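## Task

Put the cartridge marked with a broad red band into the sealant gun so that its front end sits almost fully inside the cup of the gun's front ring and its nozzle sticks out through that ring. The plunger rod will normally only slide backward while the little thumb plate on the rod, just behind the handle, is held pushed toward the gun's front. After loading, the rod may stay pulled back. The loaded gun must end up resting on the table itself, not leaning on or lying over any other object. Then state that you are finished.

## Robot and tools

ROBOT. Two seven-joint arms, left_arm and right_arm, each carrying a two-finger gripper that opens to 140 mm. left_arm's fingers are rigid. right_arm's fingers have a hinge that can fold: a part held near the fingertip quarter of the pads is squeezed normally, but deeper toward the palm the fingers may wrap, pull the part inward, hold a thin part loosely, or grip a wide one harder than asked; a fingertip pushed into a surface folds easily unless fully closed. The calibrated bases sit at left_arm (+0.005, +0.451, 0) m and right_arm (-0.020, -0.390, 0) m, turned only slightly about z. A two-camera stand is behind the arms. Loose objects may occasionally be nudged by something.

FRAME. All printed positions, orientations and targets use the scene frame: origin at table-top height halfway between the nominal bases, +z up, +x out over the table, +y toward left_arm (arm names do not match image sides). Each gripper points along its own +z and its fingers close along its own y. end_effector_position is the centre of the closed pads (pads 66 mm long); fingertips extend about 33 mm past it at narrow openings, only 9 mm when wide open. Printed poses can be off by a few centimetres.

ROW LAYOUT (shared by execute_actions and move). One row is 20 numbers: the left arm's ten first, then the right arm's ten, each block being dx, dy, dz, rx, ry, rz, gripper position, force_limit, speed, activate. The six pose numbers are an offset (not a pose) from that arm's Hand target as it stood when the action or move began, along scene-frame axes; rx, ry, rz form one rotation vector turning about the Hand target position. Scale: 1.0 equals 0.6 m or 180 degrees; numbers lie in [-1, 1]. All six at 0 asks nothing new of that arm. Gripper position: +1 fully open, about -0.8 pads touching, -1 closes until blocked. force_limit -1..+1 sets squeeze (roughly 14 N at -1 to 58 N at +1 for a slow close on a small part; faster closes grip harder). speed -1..+1 sets finger speed, about 30 to 250 mm/s. activate must be 0 except once when fault reads 7 or 13. To leave a gripper unchanged, resend its previous position, force_limit and speed, since 0 is a real command.

TOOLS.
execute_actions(actions, cameras): actions is a list of actions; each action is a table of up to 15 rows, one per 1/30 s step, each row offset from the Hand target at that action's start (rows do not chain). A short table holds its last row to step 15. An empty list returns full state and all images.
move(target, speed, blend, stop_force, zero, blocking, cameras): straight-line path toward target, one row or up to 15 rows, every row offset from the same starting Hand targets. speed is top path speed in m/s, 0.002 to 2, default 0.25 (one number or one per target). blend is a corner radius in metres per target, 0 meaning stop there. stop_force, 20 to 40 N, ends an arm's path when it feels that much push against its travel; aim a few centimetres past contact and go slowly; not usable with turning grippers, blocking=false, or differing finger numbers across rows. zero (only with stop_force) re-zeroes force first, default true. Paths do not avoid obstacles; a move caps at 10 s.
wait(seconds): 0 to 3600, lets the scene run. stop(): brakes a running move. zoom_image(camera, region): camera one of cam_high, cam_low, cam_left_wrist, cam_right_wrist; region [x0, y0, x1, y1] pixels, at most 504 each way. clear_fault(arm): left_arm or right_arm, clears a reported torque or force fault. read_manual(section): licence text only. finished_scene(scene): scene number 1 or 2; ends that scene permanently.

RESULTS. Each arm shows end_effector_position (m), end_effector_quat_wxyz, Hand target (last commanded pose after clipping; the next offset counts from it), joint positions, velocities, torques, external torques and flange force. The controller clips each step to within 70 mm and 16 degrees of the measured pose, so a gripper may rest short; resend the gap. object_status: 0 moving, 1 blocked while opening, 2 blocked while closing (a grip), 3 reached target or pads met. position_measured is in counts: 3 open, 75 about 100 mm, 139 about 60 mm, 200 about 20 mm, 230 closed. A move adds a move: line such as done, off_target, moving, held or fault, plus limits like paced or held. Camera images are 672x504.

AVOID. Contact force above 85 N on an arm, or joint contact torque above 85 N m (first four joints) or 11 N m (last three), stops that arm until clear_fault. Joints overrunning range or speed also fault. Do not let the arms or grippers collide, drop parts, release moving parts, slam into fixed or heavy things, push hard, or grip hard on something still resting. Anything falling off the table fails the task. Long holds and stretched arms heat motors (MOTOR HOT warns; an over-temperature stop lasts 30 to 60 s).

Each tool is called after ">>>" by a JSON object that holds its "method" and its "body", one argument or row to a line.

## Session

>>> {"method": "execute_actions", "body": {
  "actions": []
}}

Scene clock: 0.00 s.
left_arm: end_effector_position=(+0.2782, +0.3824, +0.3340) position_measured=3 object_status=3 fault=0 end_effector_quat_wxyz=(-0.093, -0.483, +0.871, +0.007) | right_arm: end_effector_position=(+0.2139, -0.7655, +0.1610) position_measured=3 object_status=3 fault=0 end_effector_quat_wxyz=(+0.033, -0.529, -0.511, +0.677)
Joint positions: left_arm=[-0.296 -0.731 0.104 -2.416 -0.042 1.536 0.355] | right_arm=[-0.502 0.5 0.205 -2.177 -1.102 1.34 -2.757]
Joint velocities: within noise
Joint torques (N m): no reading
External joint torques (N m): no reading
Flange force (N): no reading
Hand target: left_arm +0.2782, +0.3824, +0.3340; -0.093, -0.483, +0.871, +0.007 | right_arm +0.2139, -0.7655, +0.1610; +0.033, -0.529, -0.511, +0.677
Tool commands: left_gripper/position=+1.0 left_gripper/force_limit=+1.0 left_gripper/speed=+1.0 left_gripper/activate=+0.0 right_gripper/position=+1.0 right_gripper/force_limit=+1.0 right_gripper/speed=+1.0 right_gripper/activate=+0.0

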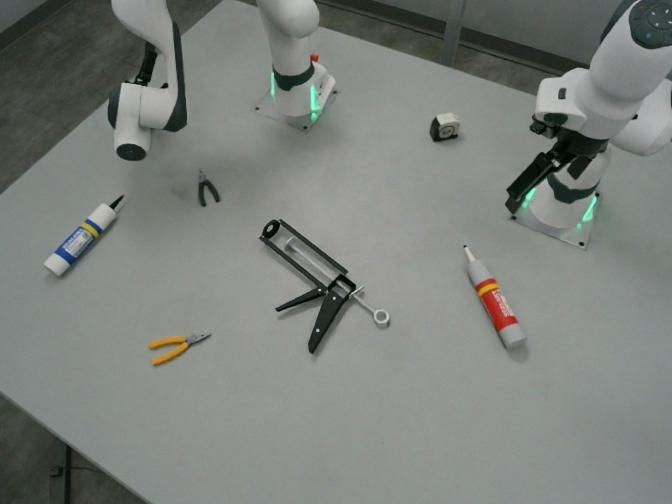

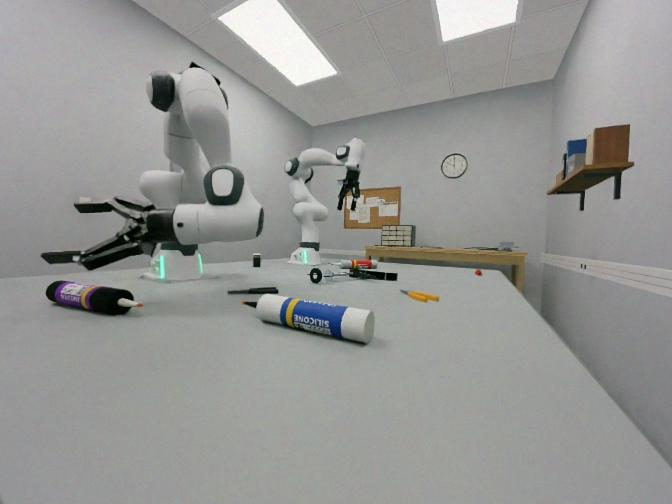

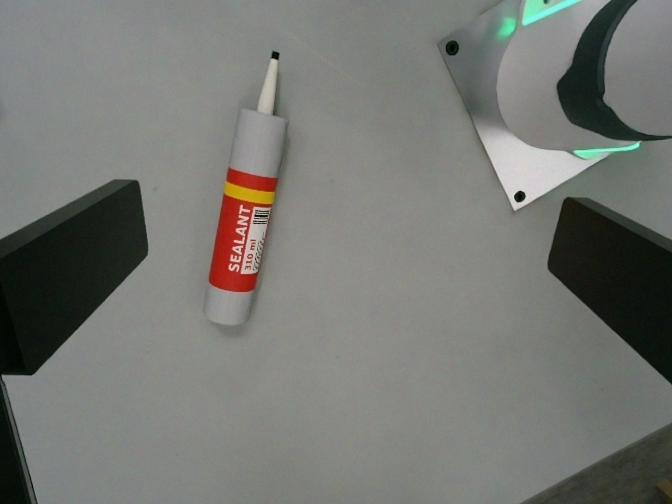

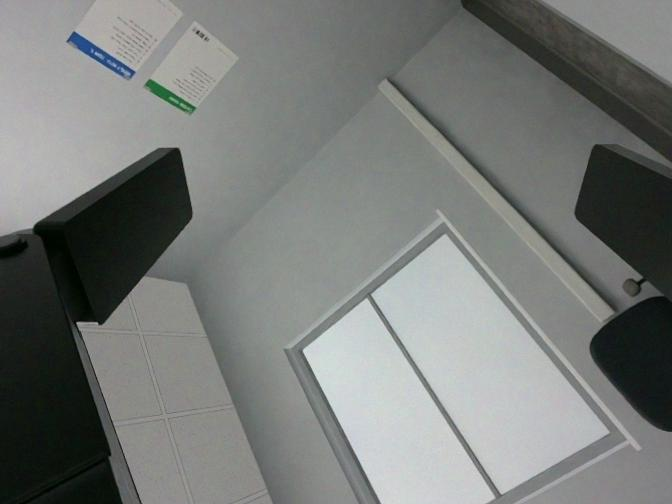

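>>> {"method": "move", "body": {
  "target": [0.2,-0.83,0.05,0,0,0,1,1,1,0,0,0,0.4,0,0,0,1,1,1,0],
  "cameras": ["all"]
}}

Scene clock: 39.33 s.
left_arm: end_effector_position=(+0.3984, -0.1162, +0.3651) position_measured=3 object_status=3 fault=0 end_effector_quat_wxyz=(-0.094, -0.481, +0.872, +0.004) | right_arm: end_effector_position=(+0.2137, -0.7644, +0.3993) position_measured=3 object_status=3 fault=0 end_effector_quat_wxyz=(-0.012, -0.555, -0.441, +0.706)
Joint positions: left_arm=[-0.709 0.602 -0.345 -0.863 0.006 1.411 -0.416] | right_arm=[-1.067 0.118 0.827 -2.169 -1.194 1.046 -2.985]
Joint velocities: left_arm=[-0.002 0.001 0.001 0.001 0.001 -0.001 -0.004] | right_arm=[0 0.001 0.001 0 -0.001 -0.003 -0.001]
Joint torques (N m): left_arm=[0.31 -49.61 -3.73 21.98 0.39 2.18 -0.16] | right_arm=[0.09 -24.4 2.71 19.44 -2.5 -2 -0.2]
External joint torques (N m): left_arm=[0.17 -1.05 0.27 -0.72 0.16 -0.34 -0.17] | right_arm=[0.05 -0.22 0.42 -0.32 -0.48 -0.17 -0.11]
Flange force (N): left_arm=[0.0 0.0 0.0] | right_arm=[-0.2 -0.8 0.6]
Hand target: left_arm +0.3982, -0.1156, +0.3640; -0.093, -0.483, +0.871, +0.007 | right_arm +0.2139, -0.7655, +0.4010; +0.033, -0.529, -0.511, +0.677
Off the commanded pose: left_arm 0.001 m, 0 deg | right_arm 0.002 m, 11 deg.
joint sent to its limit (right arm) — joint 7 (wrist roll), lower limit. The joint targets are off in orientation, not in position.
move: off_target (right_arm)

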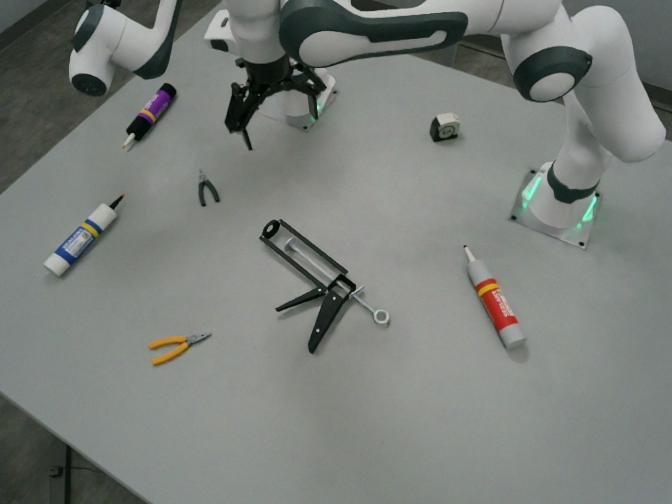

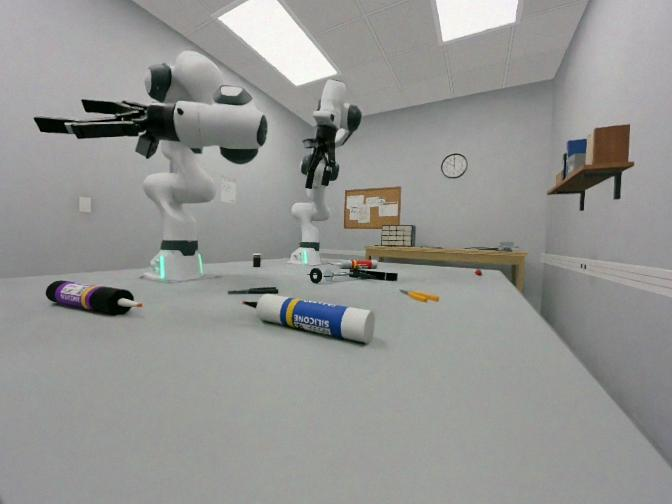

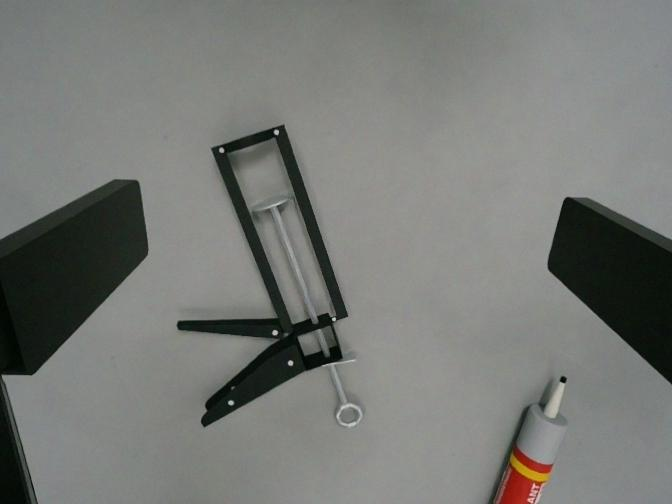

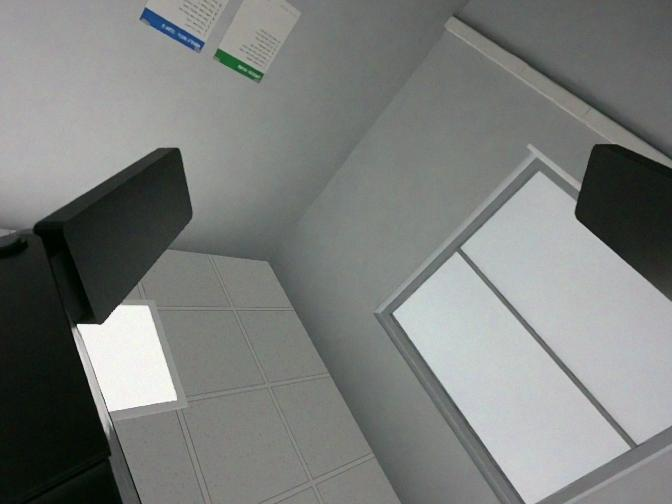

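>>> {"method": "zoom_image", "body": {
  "camera": "cam_left_wrist",
  "region": [160, 100, 400, 440]
}}

>>> {"method": "zoom_image", "body": {
  "camera": "cam_high",
  "region": [240, 200, 410, 370]
}}

>>> {"method": "zoom_image", "body": {
  "camera": "cam_low",
  "region": [290, 240, 430, 300]
}}

Scaled by 1.482.

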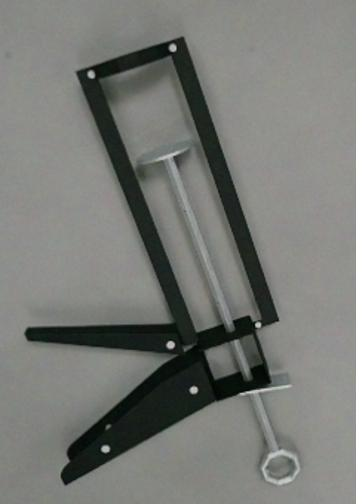

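Scaled by 2.965.

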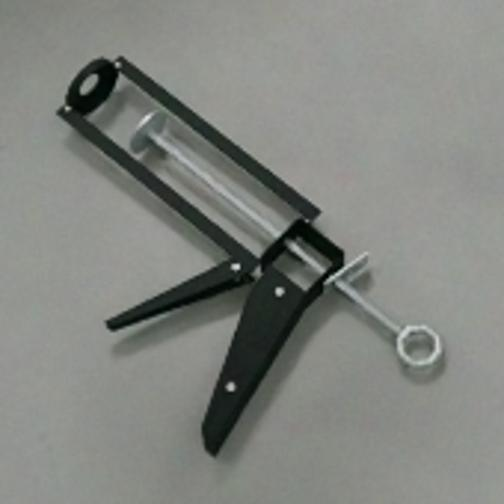

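Scaled by 3.600.

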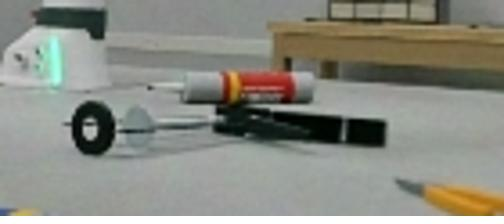

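>>> {"method": "move", "body": {
  "target": [0.13,0.243,-0.21,0,0,0,1,1,1,0,0.227,0.526,0,-0.093,-0.523,-0.449,1,1,1,0],
  "cameras": ["all"],
  "speed": 0.4
}}

>>> {"method": "zoom_image", "body": {
  "camera": "cam_left_wrist",
  "region": [100, 0, 560, 460]
}}

Scene clock: 88.40 s.
left_arm: end_effector_position=(+0.4759, +0.0306, +0.2372) position_measured=3 object_status=3 fault=0 end_effector_quat_wxyz=(-0.094, -0.485, +0.869, +0.009) | right_arm: end_effector_position=(+0.3490, -0.4505, +0.4011) position_measured=3 object_status=3 fault=0 end_effector_quat_wxyz=(+0.001, +0.992, -0.123, -0.002)
Joint positions: left_arm=[-0.37 0.348 -0.357 -1.573 -0.051 1.816 -0.125] | right_arm=[-1.072 -0.744 0.603 -2.128 0.391 1.484 -1.9]
Joint velocities: left_arm=[within noise] | right_arm=[0 -0.002 0 0 0 0.001 0.006]
Joint torques (N m): left_arm=[1.18 -44.52 -4.13 23.01 0.53 2.56 0.37] | right_arm=[0.07 -0.83 -12.21 20.42 1.22 2.99 0.28]
External joint torques (N m): left_arm=[1.18 -2.62 -0.54 -1.32 0.13 0.25 0.35] | right_arm=[0.03 -0.44 0.41 -1.27 0.32 0.36 0.28]
Flange force (N): left_arm=[-3.6 16.8 3.4] | right_arm=[-2.7 -1.0 5.3]
Hand target: left_arm +0.4762, +0.0302, +0.2380; -0.093, -0.483, +0.871, +0.007 | right_arm +0.3501, -0.4499, +0.4010; +0.001, +0.992, -0.127, +0.000
Off the commanded pose: left_arm 0.001 m, 0 deg | right_arm 0.001 m, 0 deg.
move: done

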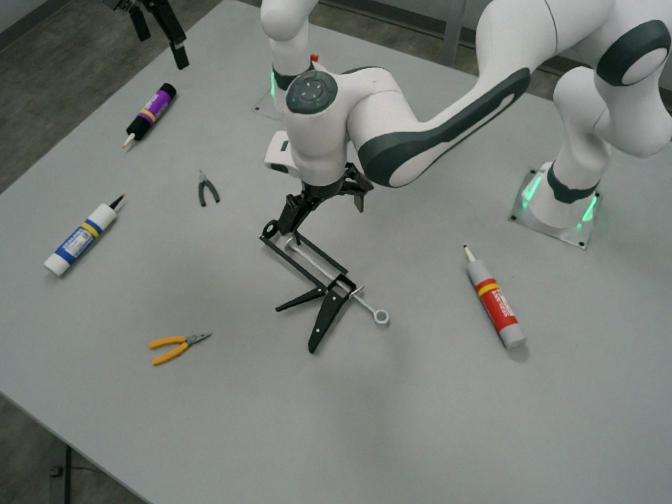

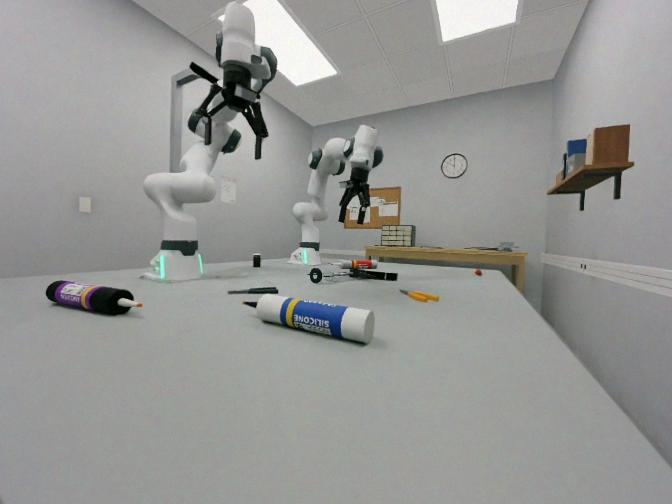

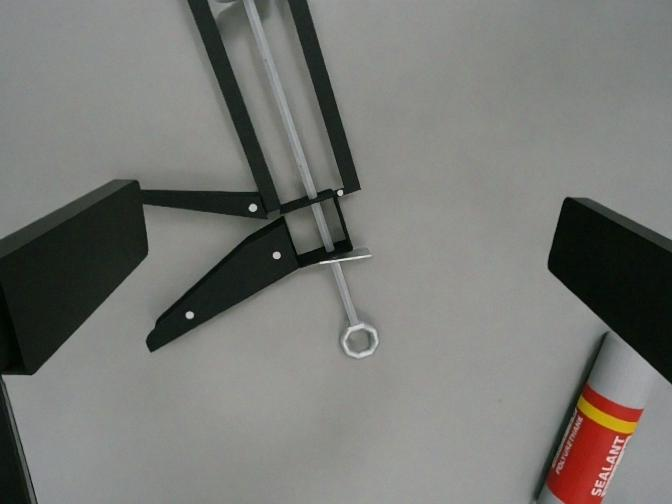

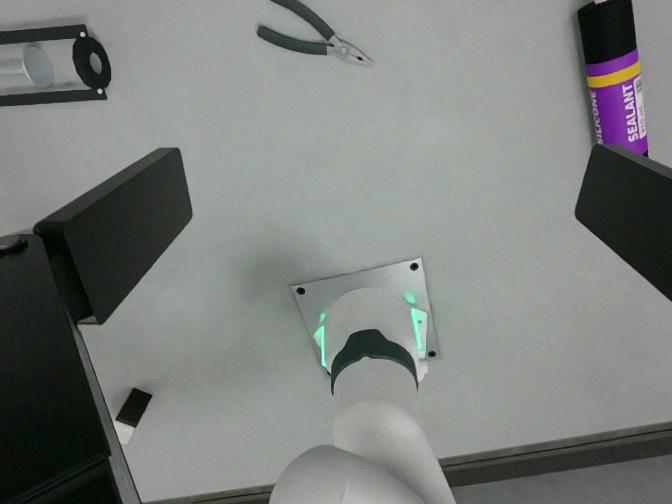

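Scaled by 1.096.

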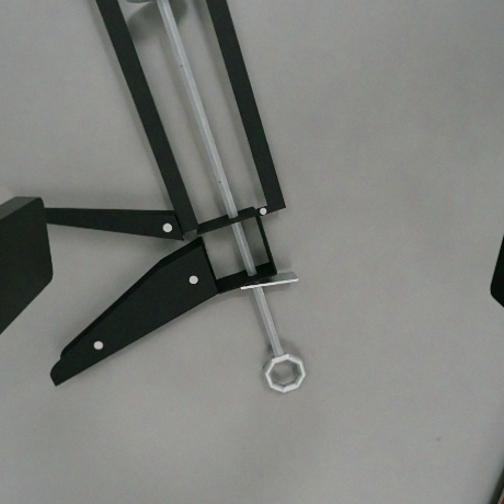

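>>> {"method": "move", "body": {
  "target": [0.073,0.35,-0.147,-0.197,0.051,0.106,1,1,1,0,0.223,0.862,-0.385,0,0,0,-0.51,-1,0,0],
  "cameras": ["all"]
}}

>>> {"method": "zoom_image", "body": {
  "camera": "cam_high",
  "region": [240, 180, 460, 380]
}}

Scene clock: 133.23 s.
left_arm: end_effector_position=(+0.5213, +0.2410, +0.1505) position_measured=3 object_status=3 fault=0 end_effector_quat_wxyz=(-0.301, -0.567, +0.730, -0.234) | right_arm: end_effector_position=(+0.4846, +0.0666, +0.1710) position_measured=194 object_status=3 fault=0 end_effector_quat_wxyz=(+0.001, +0.992, -0.124, +0.002)
Joint positions: left_arm=[0.255 0.266 -0.323 -2.076 -0.762 2.002 0.652] | right_arm=[-1.468 -1.072 1.687 -1.502 1.061 1.642 -1.112]
Joint velocities: left_arm=[0.001 0.001 0.001 0 0 0.001 0.006] | right_arm=[-0.001 0 0 -0.002 0 0.001 0.007]
Joint torques (N m): left_arm=[1.16 -37.09 -3.31 20.28 -0.47 0.45 0.27] | right_arm=[0.07 40.93 -26.97 11.8 0.77 2.64 0.25]
External joint torques (N m): left_arm=[1.15 -1.02 -0.64 -0.85 -0.13 -0.26 0.25] | right_arm=[0.15 1.13 0.45 -0.31 -0.05 -0.02 0.25]
Flange force (N): left_arm=[1.5 6.7 -1.0] | right_arm=[-1.5 1.4 -0.4]
Hand target: left_arm +0.5200, +0.2402, +0.1498; -0.303, -0.565, +0.731, -0.235 | right_arm +0.4839, +0.0673, +0.1700; +0.001, +0.992, -0.127, +0.000
Off the commanded pose: left_arm 0.002 m, 0 deg | right_arm 0.001 m, 0 deg.
move: done

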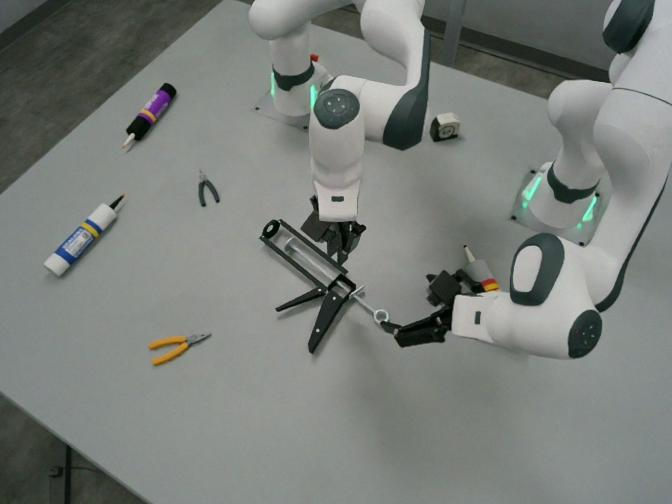

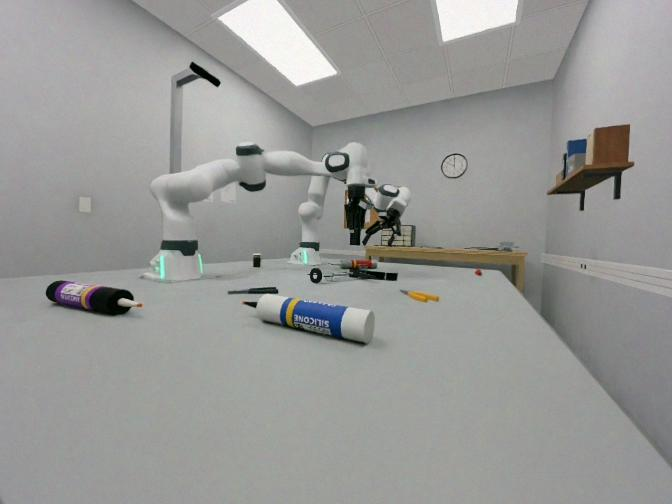

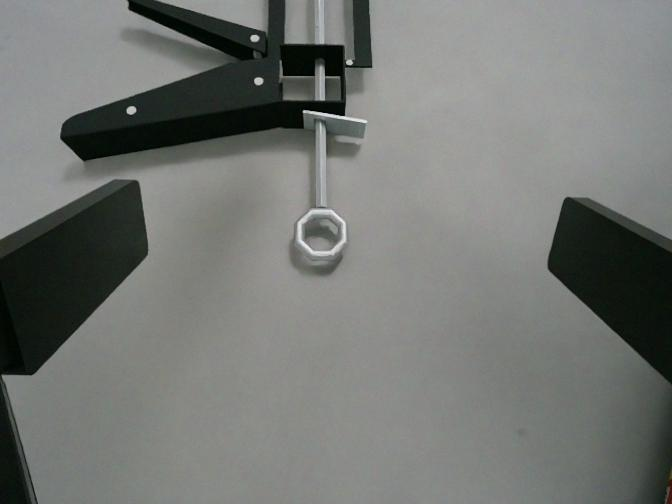

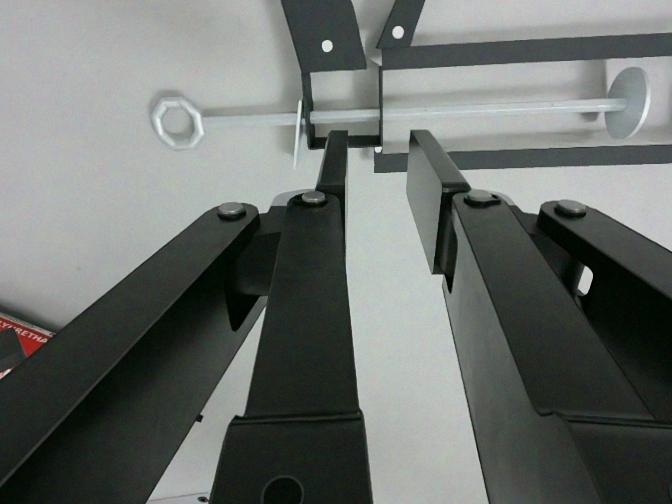

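Scaled by 2.291.

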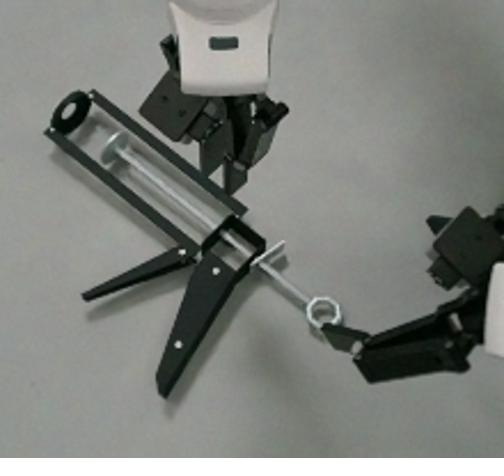

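>>> {"method": "move", "body": {
  "target": [-0.005,-0.05,-0.117,0,0,0,-0.08,-1,0,0,0.0105,0.04,-0.1,0,0,0,-0.51,-1,0,0],
  "cameras": ["cam_high","cam_left_wrist","cam_right_wrist"]
}}

Scene clock: 160.93 s.
left_arm: end_effector_position=(+0.5154, +0.2104, +0.0799) position_measured=139 object_status=3 fault=0 end_effector_quat_wxyz=(-0.304, -0.566, +0.730, -0.232) | right_arm: end_effector_position=(+0.4889, +0.0899, +0.1096) position_measured=194 object_status=3 fault=0 end_effector_quat_wxyz=(+0.003, +0.992, -0.124, -0.001)
Joint positions: left_arm=[0.205 0.398 -0.345 -2.097 -0.801 2.154 0.712] | right_arm=[-1.516 -1.152 1.776 -1.455 1.121 1.705 -1.085]
Joint velocities: left_arm=[-0.001 0 -0.001 0.001 0 0.001 0.006] | right_arm=[within noise]
Joint torques (N m): left_arm=[0.84 -39.19 -4.74 18.76 -0.3 0.82 0.3] | right_arm=[0 44.32 -27.54 10.86 1.05 3 0.16]
External joint torques (N m): left_arm=[0.72 -1.4 -0.73 -0.28 -0.15 0.26 0.28] | right_arm=[0.26 1.15 0.23 -0.23 0.25 0.35 0.16]
Flange force (N): left_arm=[2.3 5.6 -1.1] | right_arm=[-2.1 2.3 -0.1]
Hand target: left_arm +0.5170, +0.2102, +0.0796; -0.303, -0.565, +0.731, -0.235 | right_arm +0.4902, +0.0913, +0.1100; +0.001, +0.992, -0.127, +0.000
Off the commanded pose: left_arm 0.002 m, 0 deg | right_arm 0.002 m, 0 deg.
move: done

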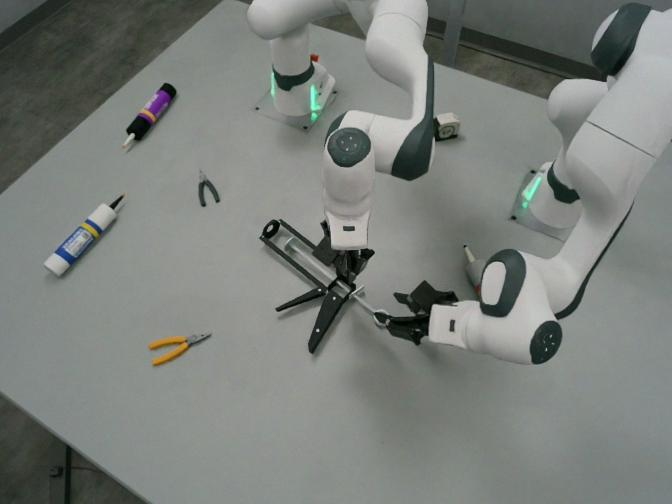

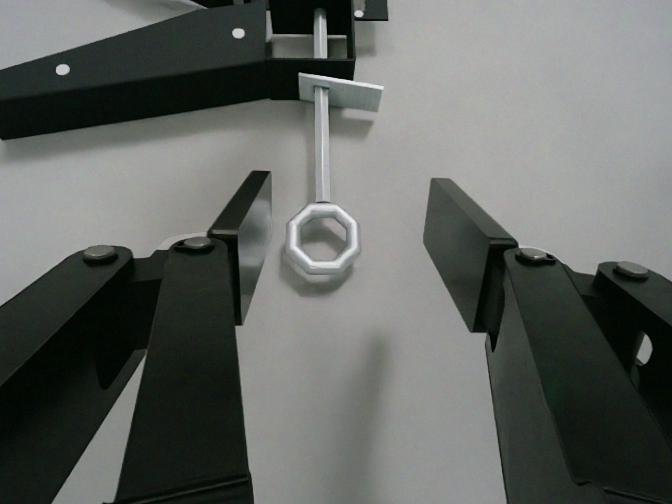

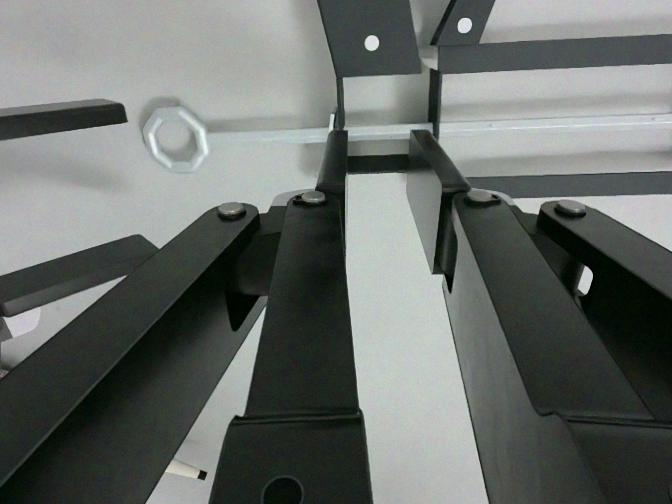

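>>> {"method": "move", "body": {
  "target": [0.0017,-0.038,-0.063,0,0,0,-0.08,-1,0,0,0.0175,0.0267,-0.042,0,0,0,-0.51,-1,0,0],
  "cameras": ["cam_high","cam_low","cam_left_wrist","cam_right_wrist"],
  "speed": 0.1
}}

>>> {"method": "zoom_image", "body": {
  "camera": "cam_low",
  "region": [290, 200, 430, 300]
}}

Scene clock: 175.70 s.
left_arm: end_effector_position=(+0.5165, +0.1878, +0.0422) position_measured=139 object_status=3 fault=0 end_effector_quat_wxyz=(-0.304, -0.566, +0.730, -0.233) | right_arm: end_effector_position=(+0.4999, +0.1060, +0.0855) position_measured=194 object_status=3 fault=0 end_effector_quat_wxyz=(+0.003, +0.992, -0.124, +0.000)
Joint positions: left_arm=[0.17 0.49 -0.36 -2.077 -0.822 2.239 0.735] | right_arm=[-1.577 -1.196 1.822 -1.369 1.143 1.722 -1.054]
Joint velocities: left_arm=[within noise] | right_arm=[0 -0.001 0 0 0.001 0 0.005]
Joint torques (N m): left_arm=[0.7 -40.7 -5.77 17.8 -0.19 0.76 0.33] | right_arm=[0.04 47.17 -26.56 10.58 1.04 3.03 0.25]
External joint torques (N m): left_arm=[0.63 -1.27 -0.63 -0.3 -0.15 0.23 0.31] | right_arm=[-0.01 1.39 0.45 -0.25 0.23 0.38 0.25]
Flange force (N): left_arm=[2.1 5.4 -1.3] | right_arm=[-1.6 2.0 -0.2]
Hand target: left_arm +0.5181, +0.1874, +0.0418; -0.303, -0.565, +0.731, -0.235 | right_arm +0.5007, +0.1073, +0.0848; +0.001, +0.992, -0.127, +0.000
Off the commanded pose: left_arm 0.002 m, 0 deg | right_arm 0.002 m, 0 deg.
move: done

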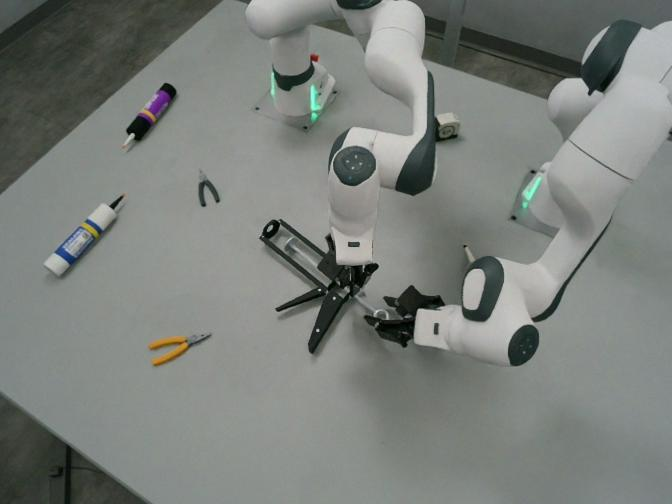

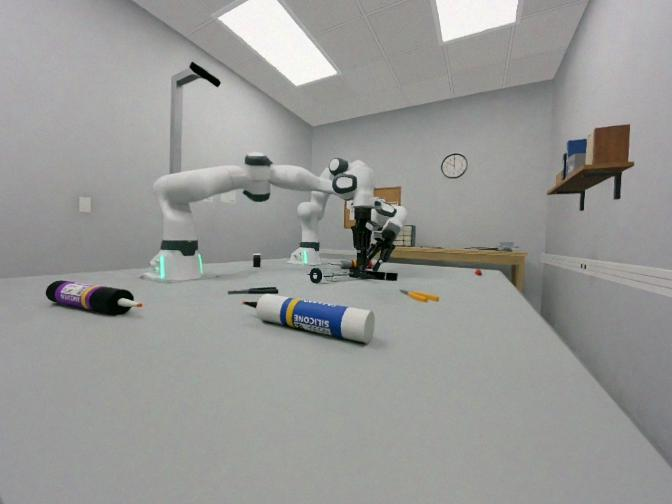

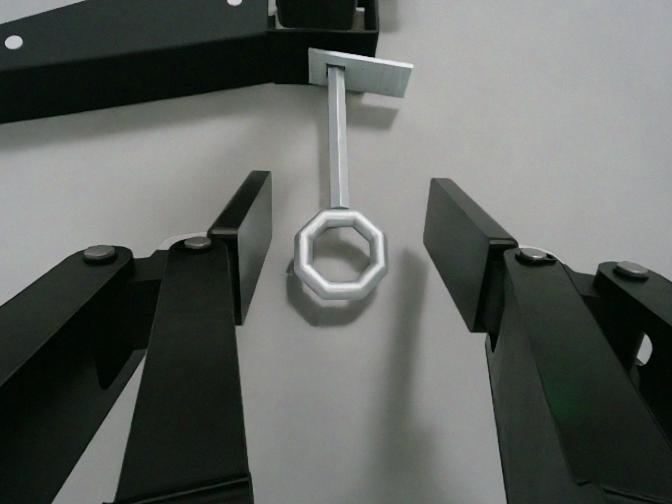

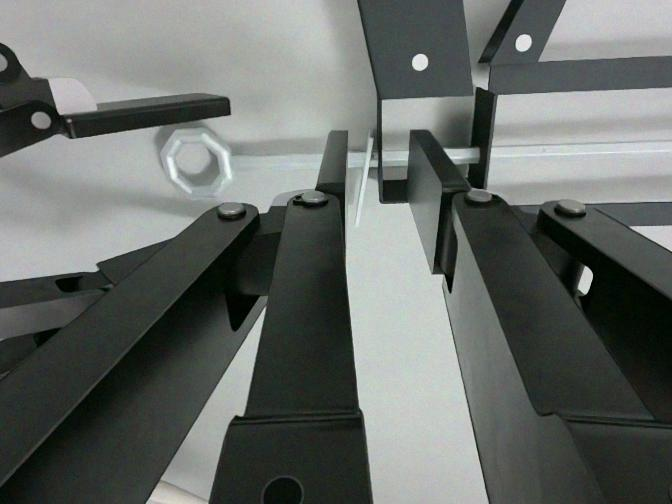

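Scaled by 3.600.

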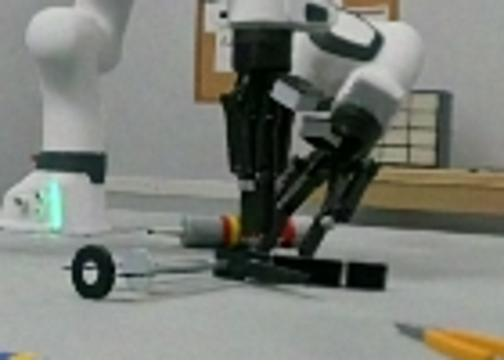

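>>> {"method": "move", "body": {
  "target": [
    [0,0,0,0,0,0,-1,-0.2,-1,0,0,0,-0.018,0,0,0,-0.51,-1,-1,0],
    [0,0,0,0,0,0,-1,-0.2,-1,0,0,0,-0.018,0,0,0,-1,-0.7,-1,0]
  ],
  "cameras": ["cam_left_wrist","cam_right_wrist"],
  "speed": 0.05
}}

Scene clock: 183.53 s.
left_arm: end_effector_position=(+0.5178, +0.1879, +0.0424) position_measured=177 object_status=2 fault=0 end_effector_quat_wxyz=(-0.303, -0.566, +0.730, -0.234) | right_arm: end_effector_position=(+0.4997, +0.1075, +0.0748) position_measured=230 object_status=3 fault=0 end_effector_quat_wxyz=(+0.002, +0.992, -0.125, +0.000)
Joint positions: left_arm=[0.17 0.49 -0.36 -2.076 -0.823 2.241 0.736] | right_arm=[-1.579 -1.206 1.836 -1.372 1.15 1.74 -1.053]
Joint torques (N m): left_arm=[0.7 -39.93 -5.75 17.17 0.02 0.85 0.31] | right_arm=[0.09 47.35 -26.54 9.77 0.83 2.99 0.07]
External joint torques (N m): left_arm=[0.79 -0.51 -0.46 -0.9 0.06 0.33 0.29] | right_arm=[0.15 1.41 0.53 -0.96 0.03 0.35 0.07]
Flange force (N): left_arm=[0.9 5.7 -0.4] | right_arm=[-4.3 6.3 -0.1]
Hand target: left_arm +0.5181, +0.1874, +0.0418; -0.303, -0.565, +0.731, -0.235 | right_arm +0.5007, +0.1073, +0.0741; +0.001, +0.992, -0.127, +0.000
Off the commanded pose: left_arm 0.001 m, 0 deg | right_arm 0.001 m, 0 deg.
move: done

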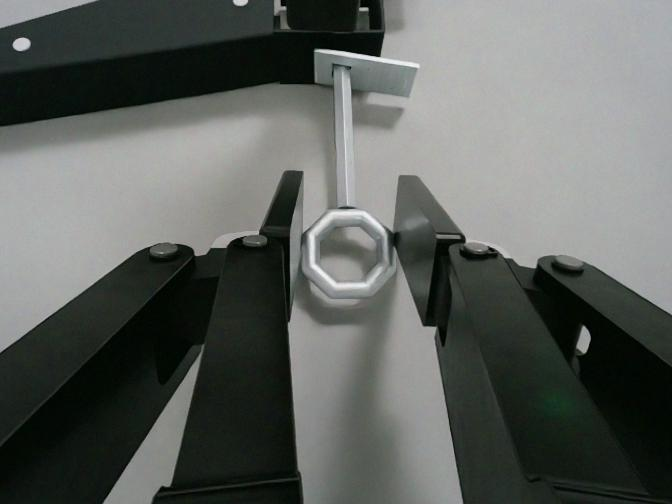

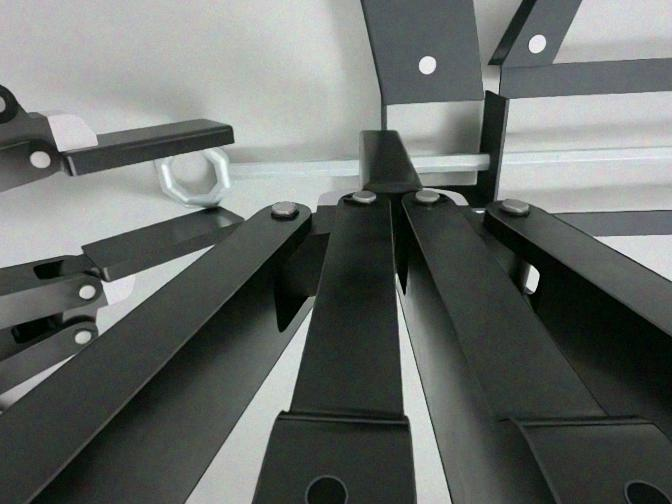

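>>> {"method": "move", "body": {
  "target": [
    [0,0,0,0,0,0,-1,-0.2,-1,0,0,0,0.0,0,0,0,-0.51,-1,0,0],
    [0,0,0,0,0,0,-1,-0.2,-1,0,0,0,-0.018,0,0,0,-0.51,-1,-1,0],
    [0,0,0,0,0,0,-1,-0.2,-1,0,0,0,-0.018,0,0,0,-1,-0.7,-1,0]
  ],
  "cameras": ["cam_left_wrist","cam_right_wrist"],
  "speed": 0.05
}}

>>> {"method": "zoom_image", "body": {
  "camera": "cam_right_wrist",
  "region": [300, 60, 560, 260]
}}

Scene clock: 192.53 s.
left_arm: end_effector_position=(+0.5182, +0.1883, +0.0425) position_measured=177 object_status=2 fault=0 end_effector_quat_wxyz=(-0.303, -0.566, +0.730, -0.234) | right_arm: end_effector_position=(+0.5001, +0.1042, +0.0629) position_measured=228 object_status=2 fault=0 end_effector_quat_wxyz=(+0.004, +0.992, -0.127, -0.002)
Joint positions: left_arm=[0.171 0.49 -0.36 -2.075 -0.823 2.241 0.736] | right_arm=[-1.583 -1.214 1.85 -1.38 1.155 1.753 -1.056]
Joint velocities: left_arm=[within noise] | right_arm=[-0.001 0 -0.001 0 0.001 0.001 -0.006]
Joint torques (N m): left_arm=[0.42 -40.69 -5.89 17.15 -0.05 0.58 0.27] | right_arm=[0.89 46.49 -26.52 10.83 1.8 4.02 0.15]
External joint torques (N m): left_arm=[0.4 -1.3 -0.71 -0.93 -0.01 0.06 0.25] | right_arm=[0.84 0.54 0.55 0.1 1 1.4 0.15]
Flange force (N): left_arm=[2.8 7.2 -1.6] | right_arm=[-3.2 2.6 2.6]
Hand target: left_arm +0.5181, +0.1874, +0.0418; -0.303, -0.565, +0.731, -0.235 | right_arm +0.5007, +0.1073, +0.0633; +0.001, +0.992, -0.127, +0.000
Off the commanded pose: left_arm 0.001 m, 0 deg | right_arm 0.003 m, 0 deg.
move: done

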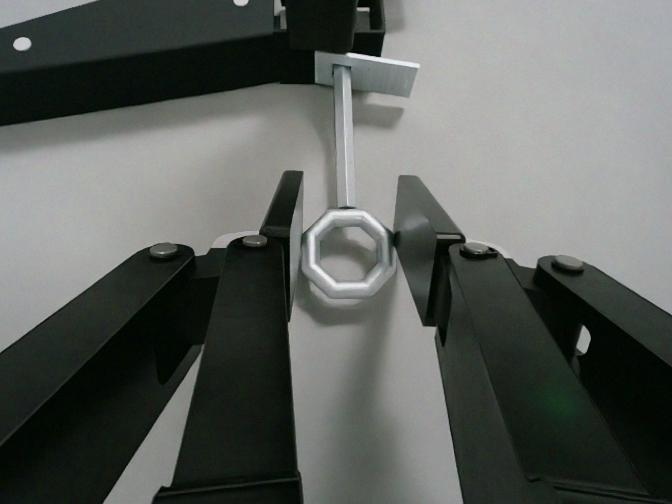

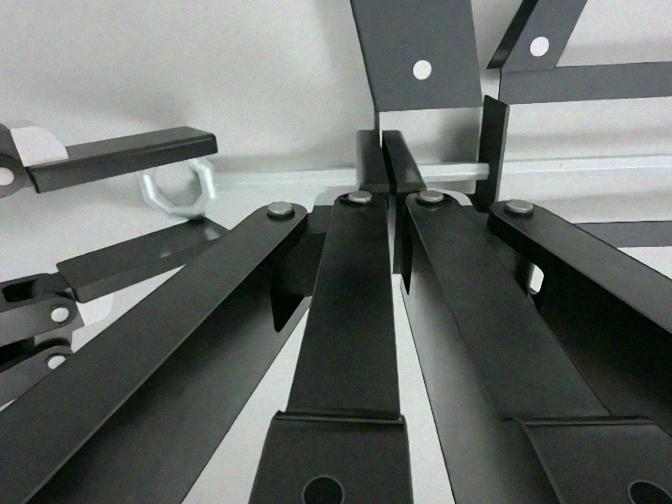

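Scaled by 1.938.

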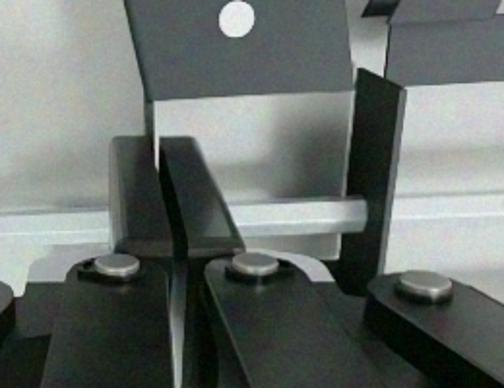

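>>> {"method": "move", "body": {
  "target": [0.025,0.097,0,0,0,0,-1,-0.2,-1,0,0,0,0,0,0,0,-1,-0.7,-1,0],
  "cameras": ["cam_high","cam_left_wrist","cam_right_wrist"],
  "speed": 0.06
}}

Scene clock: 199.10 s.
left_arm: end_effector_position=(+0.5158, +0.2183, +0.0476) position_measured=177 object_status=2 fault=0 end_effector_quat_wxyz=(-0.326, -0.551, +0.732, -0.232) | right_arm: end_effector_position=(+0.4931, +0.1302, +0.0666) position_measured=228 object_status=2 fault=0 end_effector_quat_wxyz=(-0.016, +0.993, -0.115, +0.001)
Joint positions: left_arm=[0.198 0.505 -0.311 -2.035 -0.786 2.124 0.77] | right_arm=[-1.569 -1.214 1.853 -1.365 1.187 1.769 -1.057]
Joint velocities: left_arm=[-0.001 0 0.002 0.001 0.001 -0.003 0.008] | right_arm=[within noise]
Joint torques (N m): left_arm=[11.52 -44.19 8.33 19.52 3.36 4.11 0.39] | right_arm=[-7.5 44.01 -31.59 1.86 -4.49 0.38 0.19]
External joint torques (N m): left_arm=[11.51 -3.79 13.09 1.28 3.57 3.77 0.37] | right_arm=[-7.63 -2.43 -4.65 -9 -5.37 -2.3 0.19]
Flange force (N): left_arm=[-11.8 9.1 -17.8] | right_arm=[-3.4 24.7 -6.2]
Hand target: left_arm +0.5331, +0.2456, +0.0418; -0.303, -0.565, +0.731, -0.235 | right_arm +0.5007, +0.1073, +0.0633; +0.001, +0.992, -0.127, +0.000
Off the commanded pose: left_arm 0.033 m, 3 deg | right_arm 0.024 m, 2 deg.
move: off_target (left_arm)

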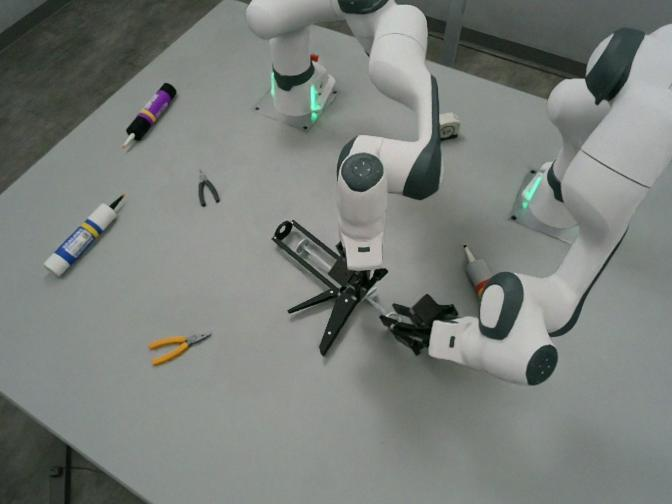

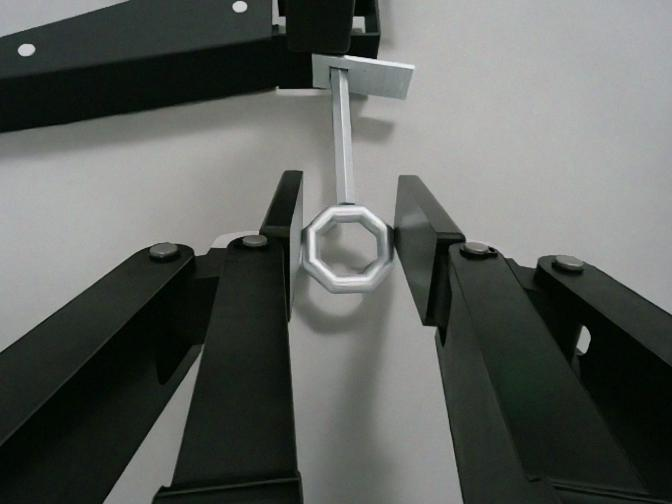

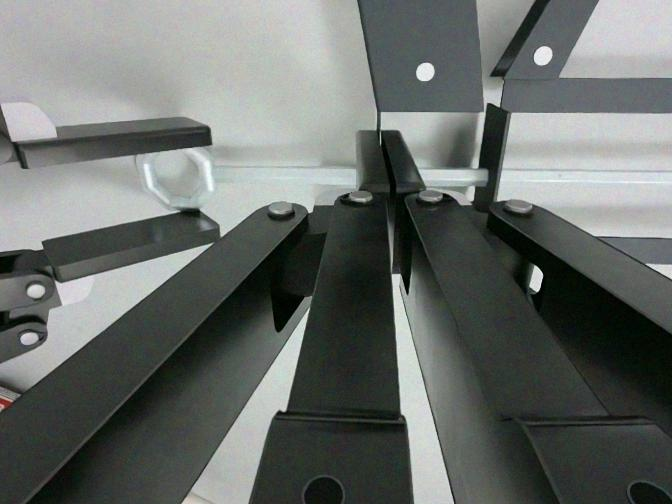

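>>> {"method": "move", "body": {
  "target": [
    [-0.025,-0.097,0,0,0,0,-1,-0.2,-1,0,0,0,0,0,0,0,-1,-0.7,-1,0],
    [-0.025,-0.097,0,0,0,0,-1,-0.2,-1,0,0,0,0,0,0,0,-0.98,0.3,-1,0]
  ],
  "speed": 0.1
}}

>>> {"method": "move", "body": {
  "target": [0.01,0.04,0,0,0,0,-1,-0.2,-1,0,0,0,0,0,0,0,-0.98,0.3,-1,0],
  "cameras": ["cam_left_wrist","cam_right_wrist"],
  "speed": 0.06
}}

Scene clock: 206.43 s.
left_arm: end_effector_position=(+0.5208, +0.1935, +0.0421) position_measured=177 object_status=2 fault=0 end_effector_quat_wxyz=(-0.300, -0.564, +0.733, -0.236) | right_arm: end_effector_position=(+0.4994, +0.1087, +0.0630) position_measured=231 object_status=0 fault=0 end_effector_quat_wxyz=(+0.000, +0.992, -0.124, -0.001)
Joint positions: left_arm=[0.143 0.486 -0.321 -2.07 -0.836 2.228 0.758] | right_arm=[-1.578 -1.224 1.841 -1.377 1.174 1.751 -1.06]
Joint torques (N m): left_arm=[-2.49 -40.15 -7.65 16.83 -1.16 0.87 -0.37] | right_arm=[0.42 47.78 -27.94 10.09 1.03 3.14 0.19]
External joint torques (N m): left_arm=[-2.51 -0.3 -3.03 -1.43 -1.11 0.34 -0.39] | right_arm=[0.67 1.51 -0.47 -0.3 0.21 0.47 0.19]
Flange force (N): left_arm=[6.2 6.0 5.2] | right_arm=[-4.4 4.9 -1.3]
Hand target: left_arm +0.5181, +0.1874, +0.0418; -0.303, -0.565, +0.731, -0.235 | right_arm +0.5007, +0.1073, +0.0633; +0.001, +0.992, -0.127, +0.000
Off the commanded pose: left_arm 0.007 m, 0 deg | right_arm 0.002 m, 0 deg.
move: off_target (left_arm)

Scene clock: 207.37 s.
left_arm: end_effector_position=(+0.5192, +0.2005, +0.0441) position_measured=177 object_status=2 fault=0 end_effector_quat_wxyz=(-0.309, -0.561, +0.731, -0.235) | right_arm: end_effector_position=(+0.4973, +0.1147, +0.0642) position_measured=231 object_status=3 fault=0 end_effector_quat_wxyz=(-0.004, +0.993, -0.121, -0.001)
Joint positions: left_arm=[0.152 0.491 -0.309 -2.06 -0.827 2.192 0.763] | right_arm=[-1.574 -1.224 1.841 -1.373 1.179 1.752 -1.06]
Joint torques (N m): left_arm=[5.37 -42.31 1.01 17.8 1.68 1.15 0.23] | right_arm=[-2.82 44.9 -28.53 6.37 -1.13 2.23 0.22]
External joint torques (N m): left_arm=[5.29 -2.32 5.47 -0.38 1.79 0.69 0.21] | right_arm=[-2.93 -1.26 -1.35 -4.14 -1.96 -0.42 0.22]
Flange force (N): left_arm=[-3.7 7.2 -11.1] | right_arm=[-3.3 12.3 -0.4]
Hand target: left_arm +0.5241, +0.2114, +0.0418; -0.303, -0.565, +0.731, -0.235 | right_arm +0.5007, +0.1073, +0.0633; +0.001, +0.992, -0.127, +0.000
Off the commanded pose: left_arm 0.012 m, 1 deg | right_arm 0.008 m, 1 deg.
move: off_target (left_arm)

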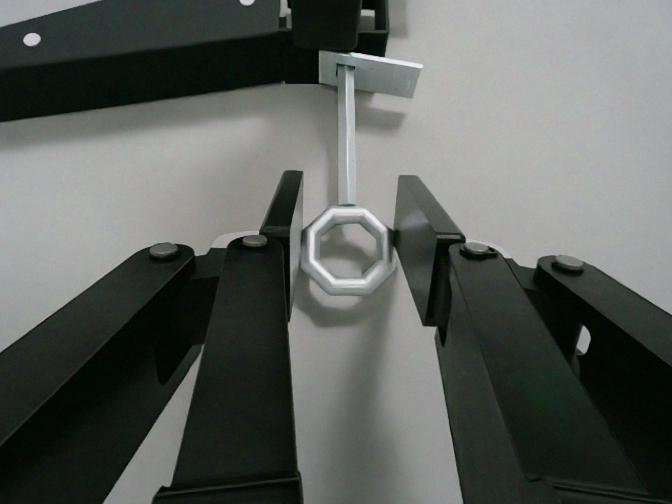

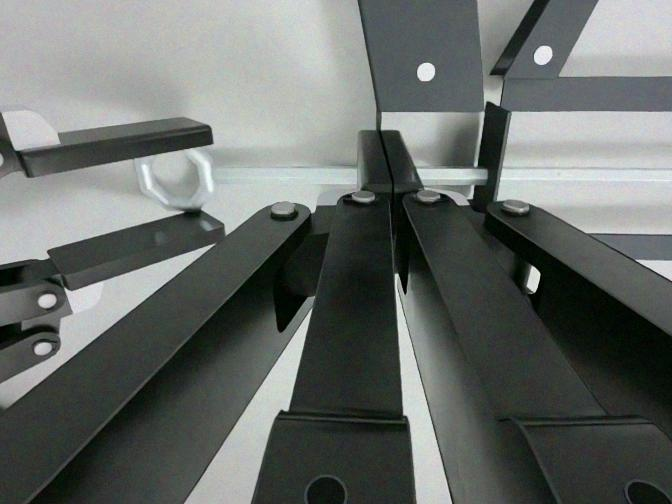

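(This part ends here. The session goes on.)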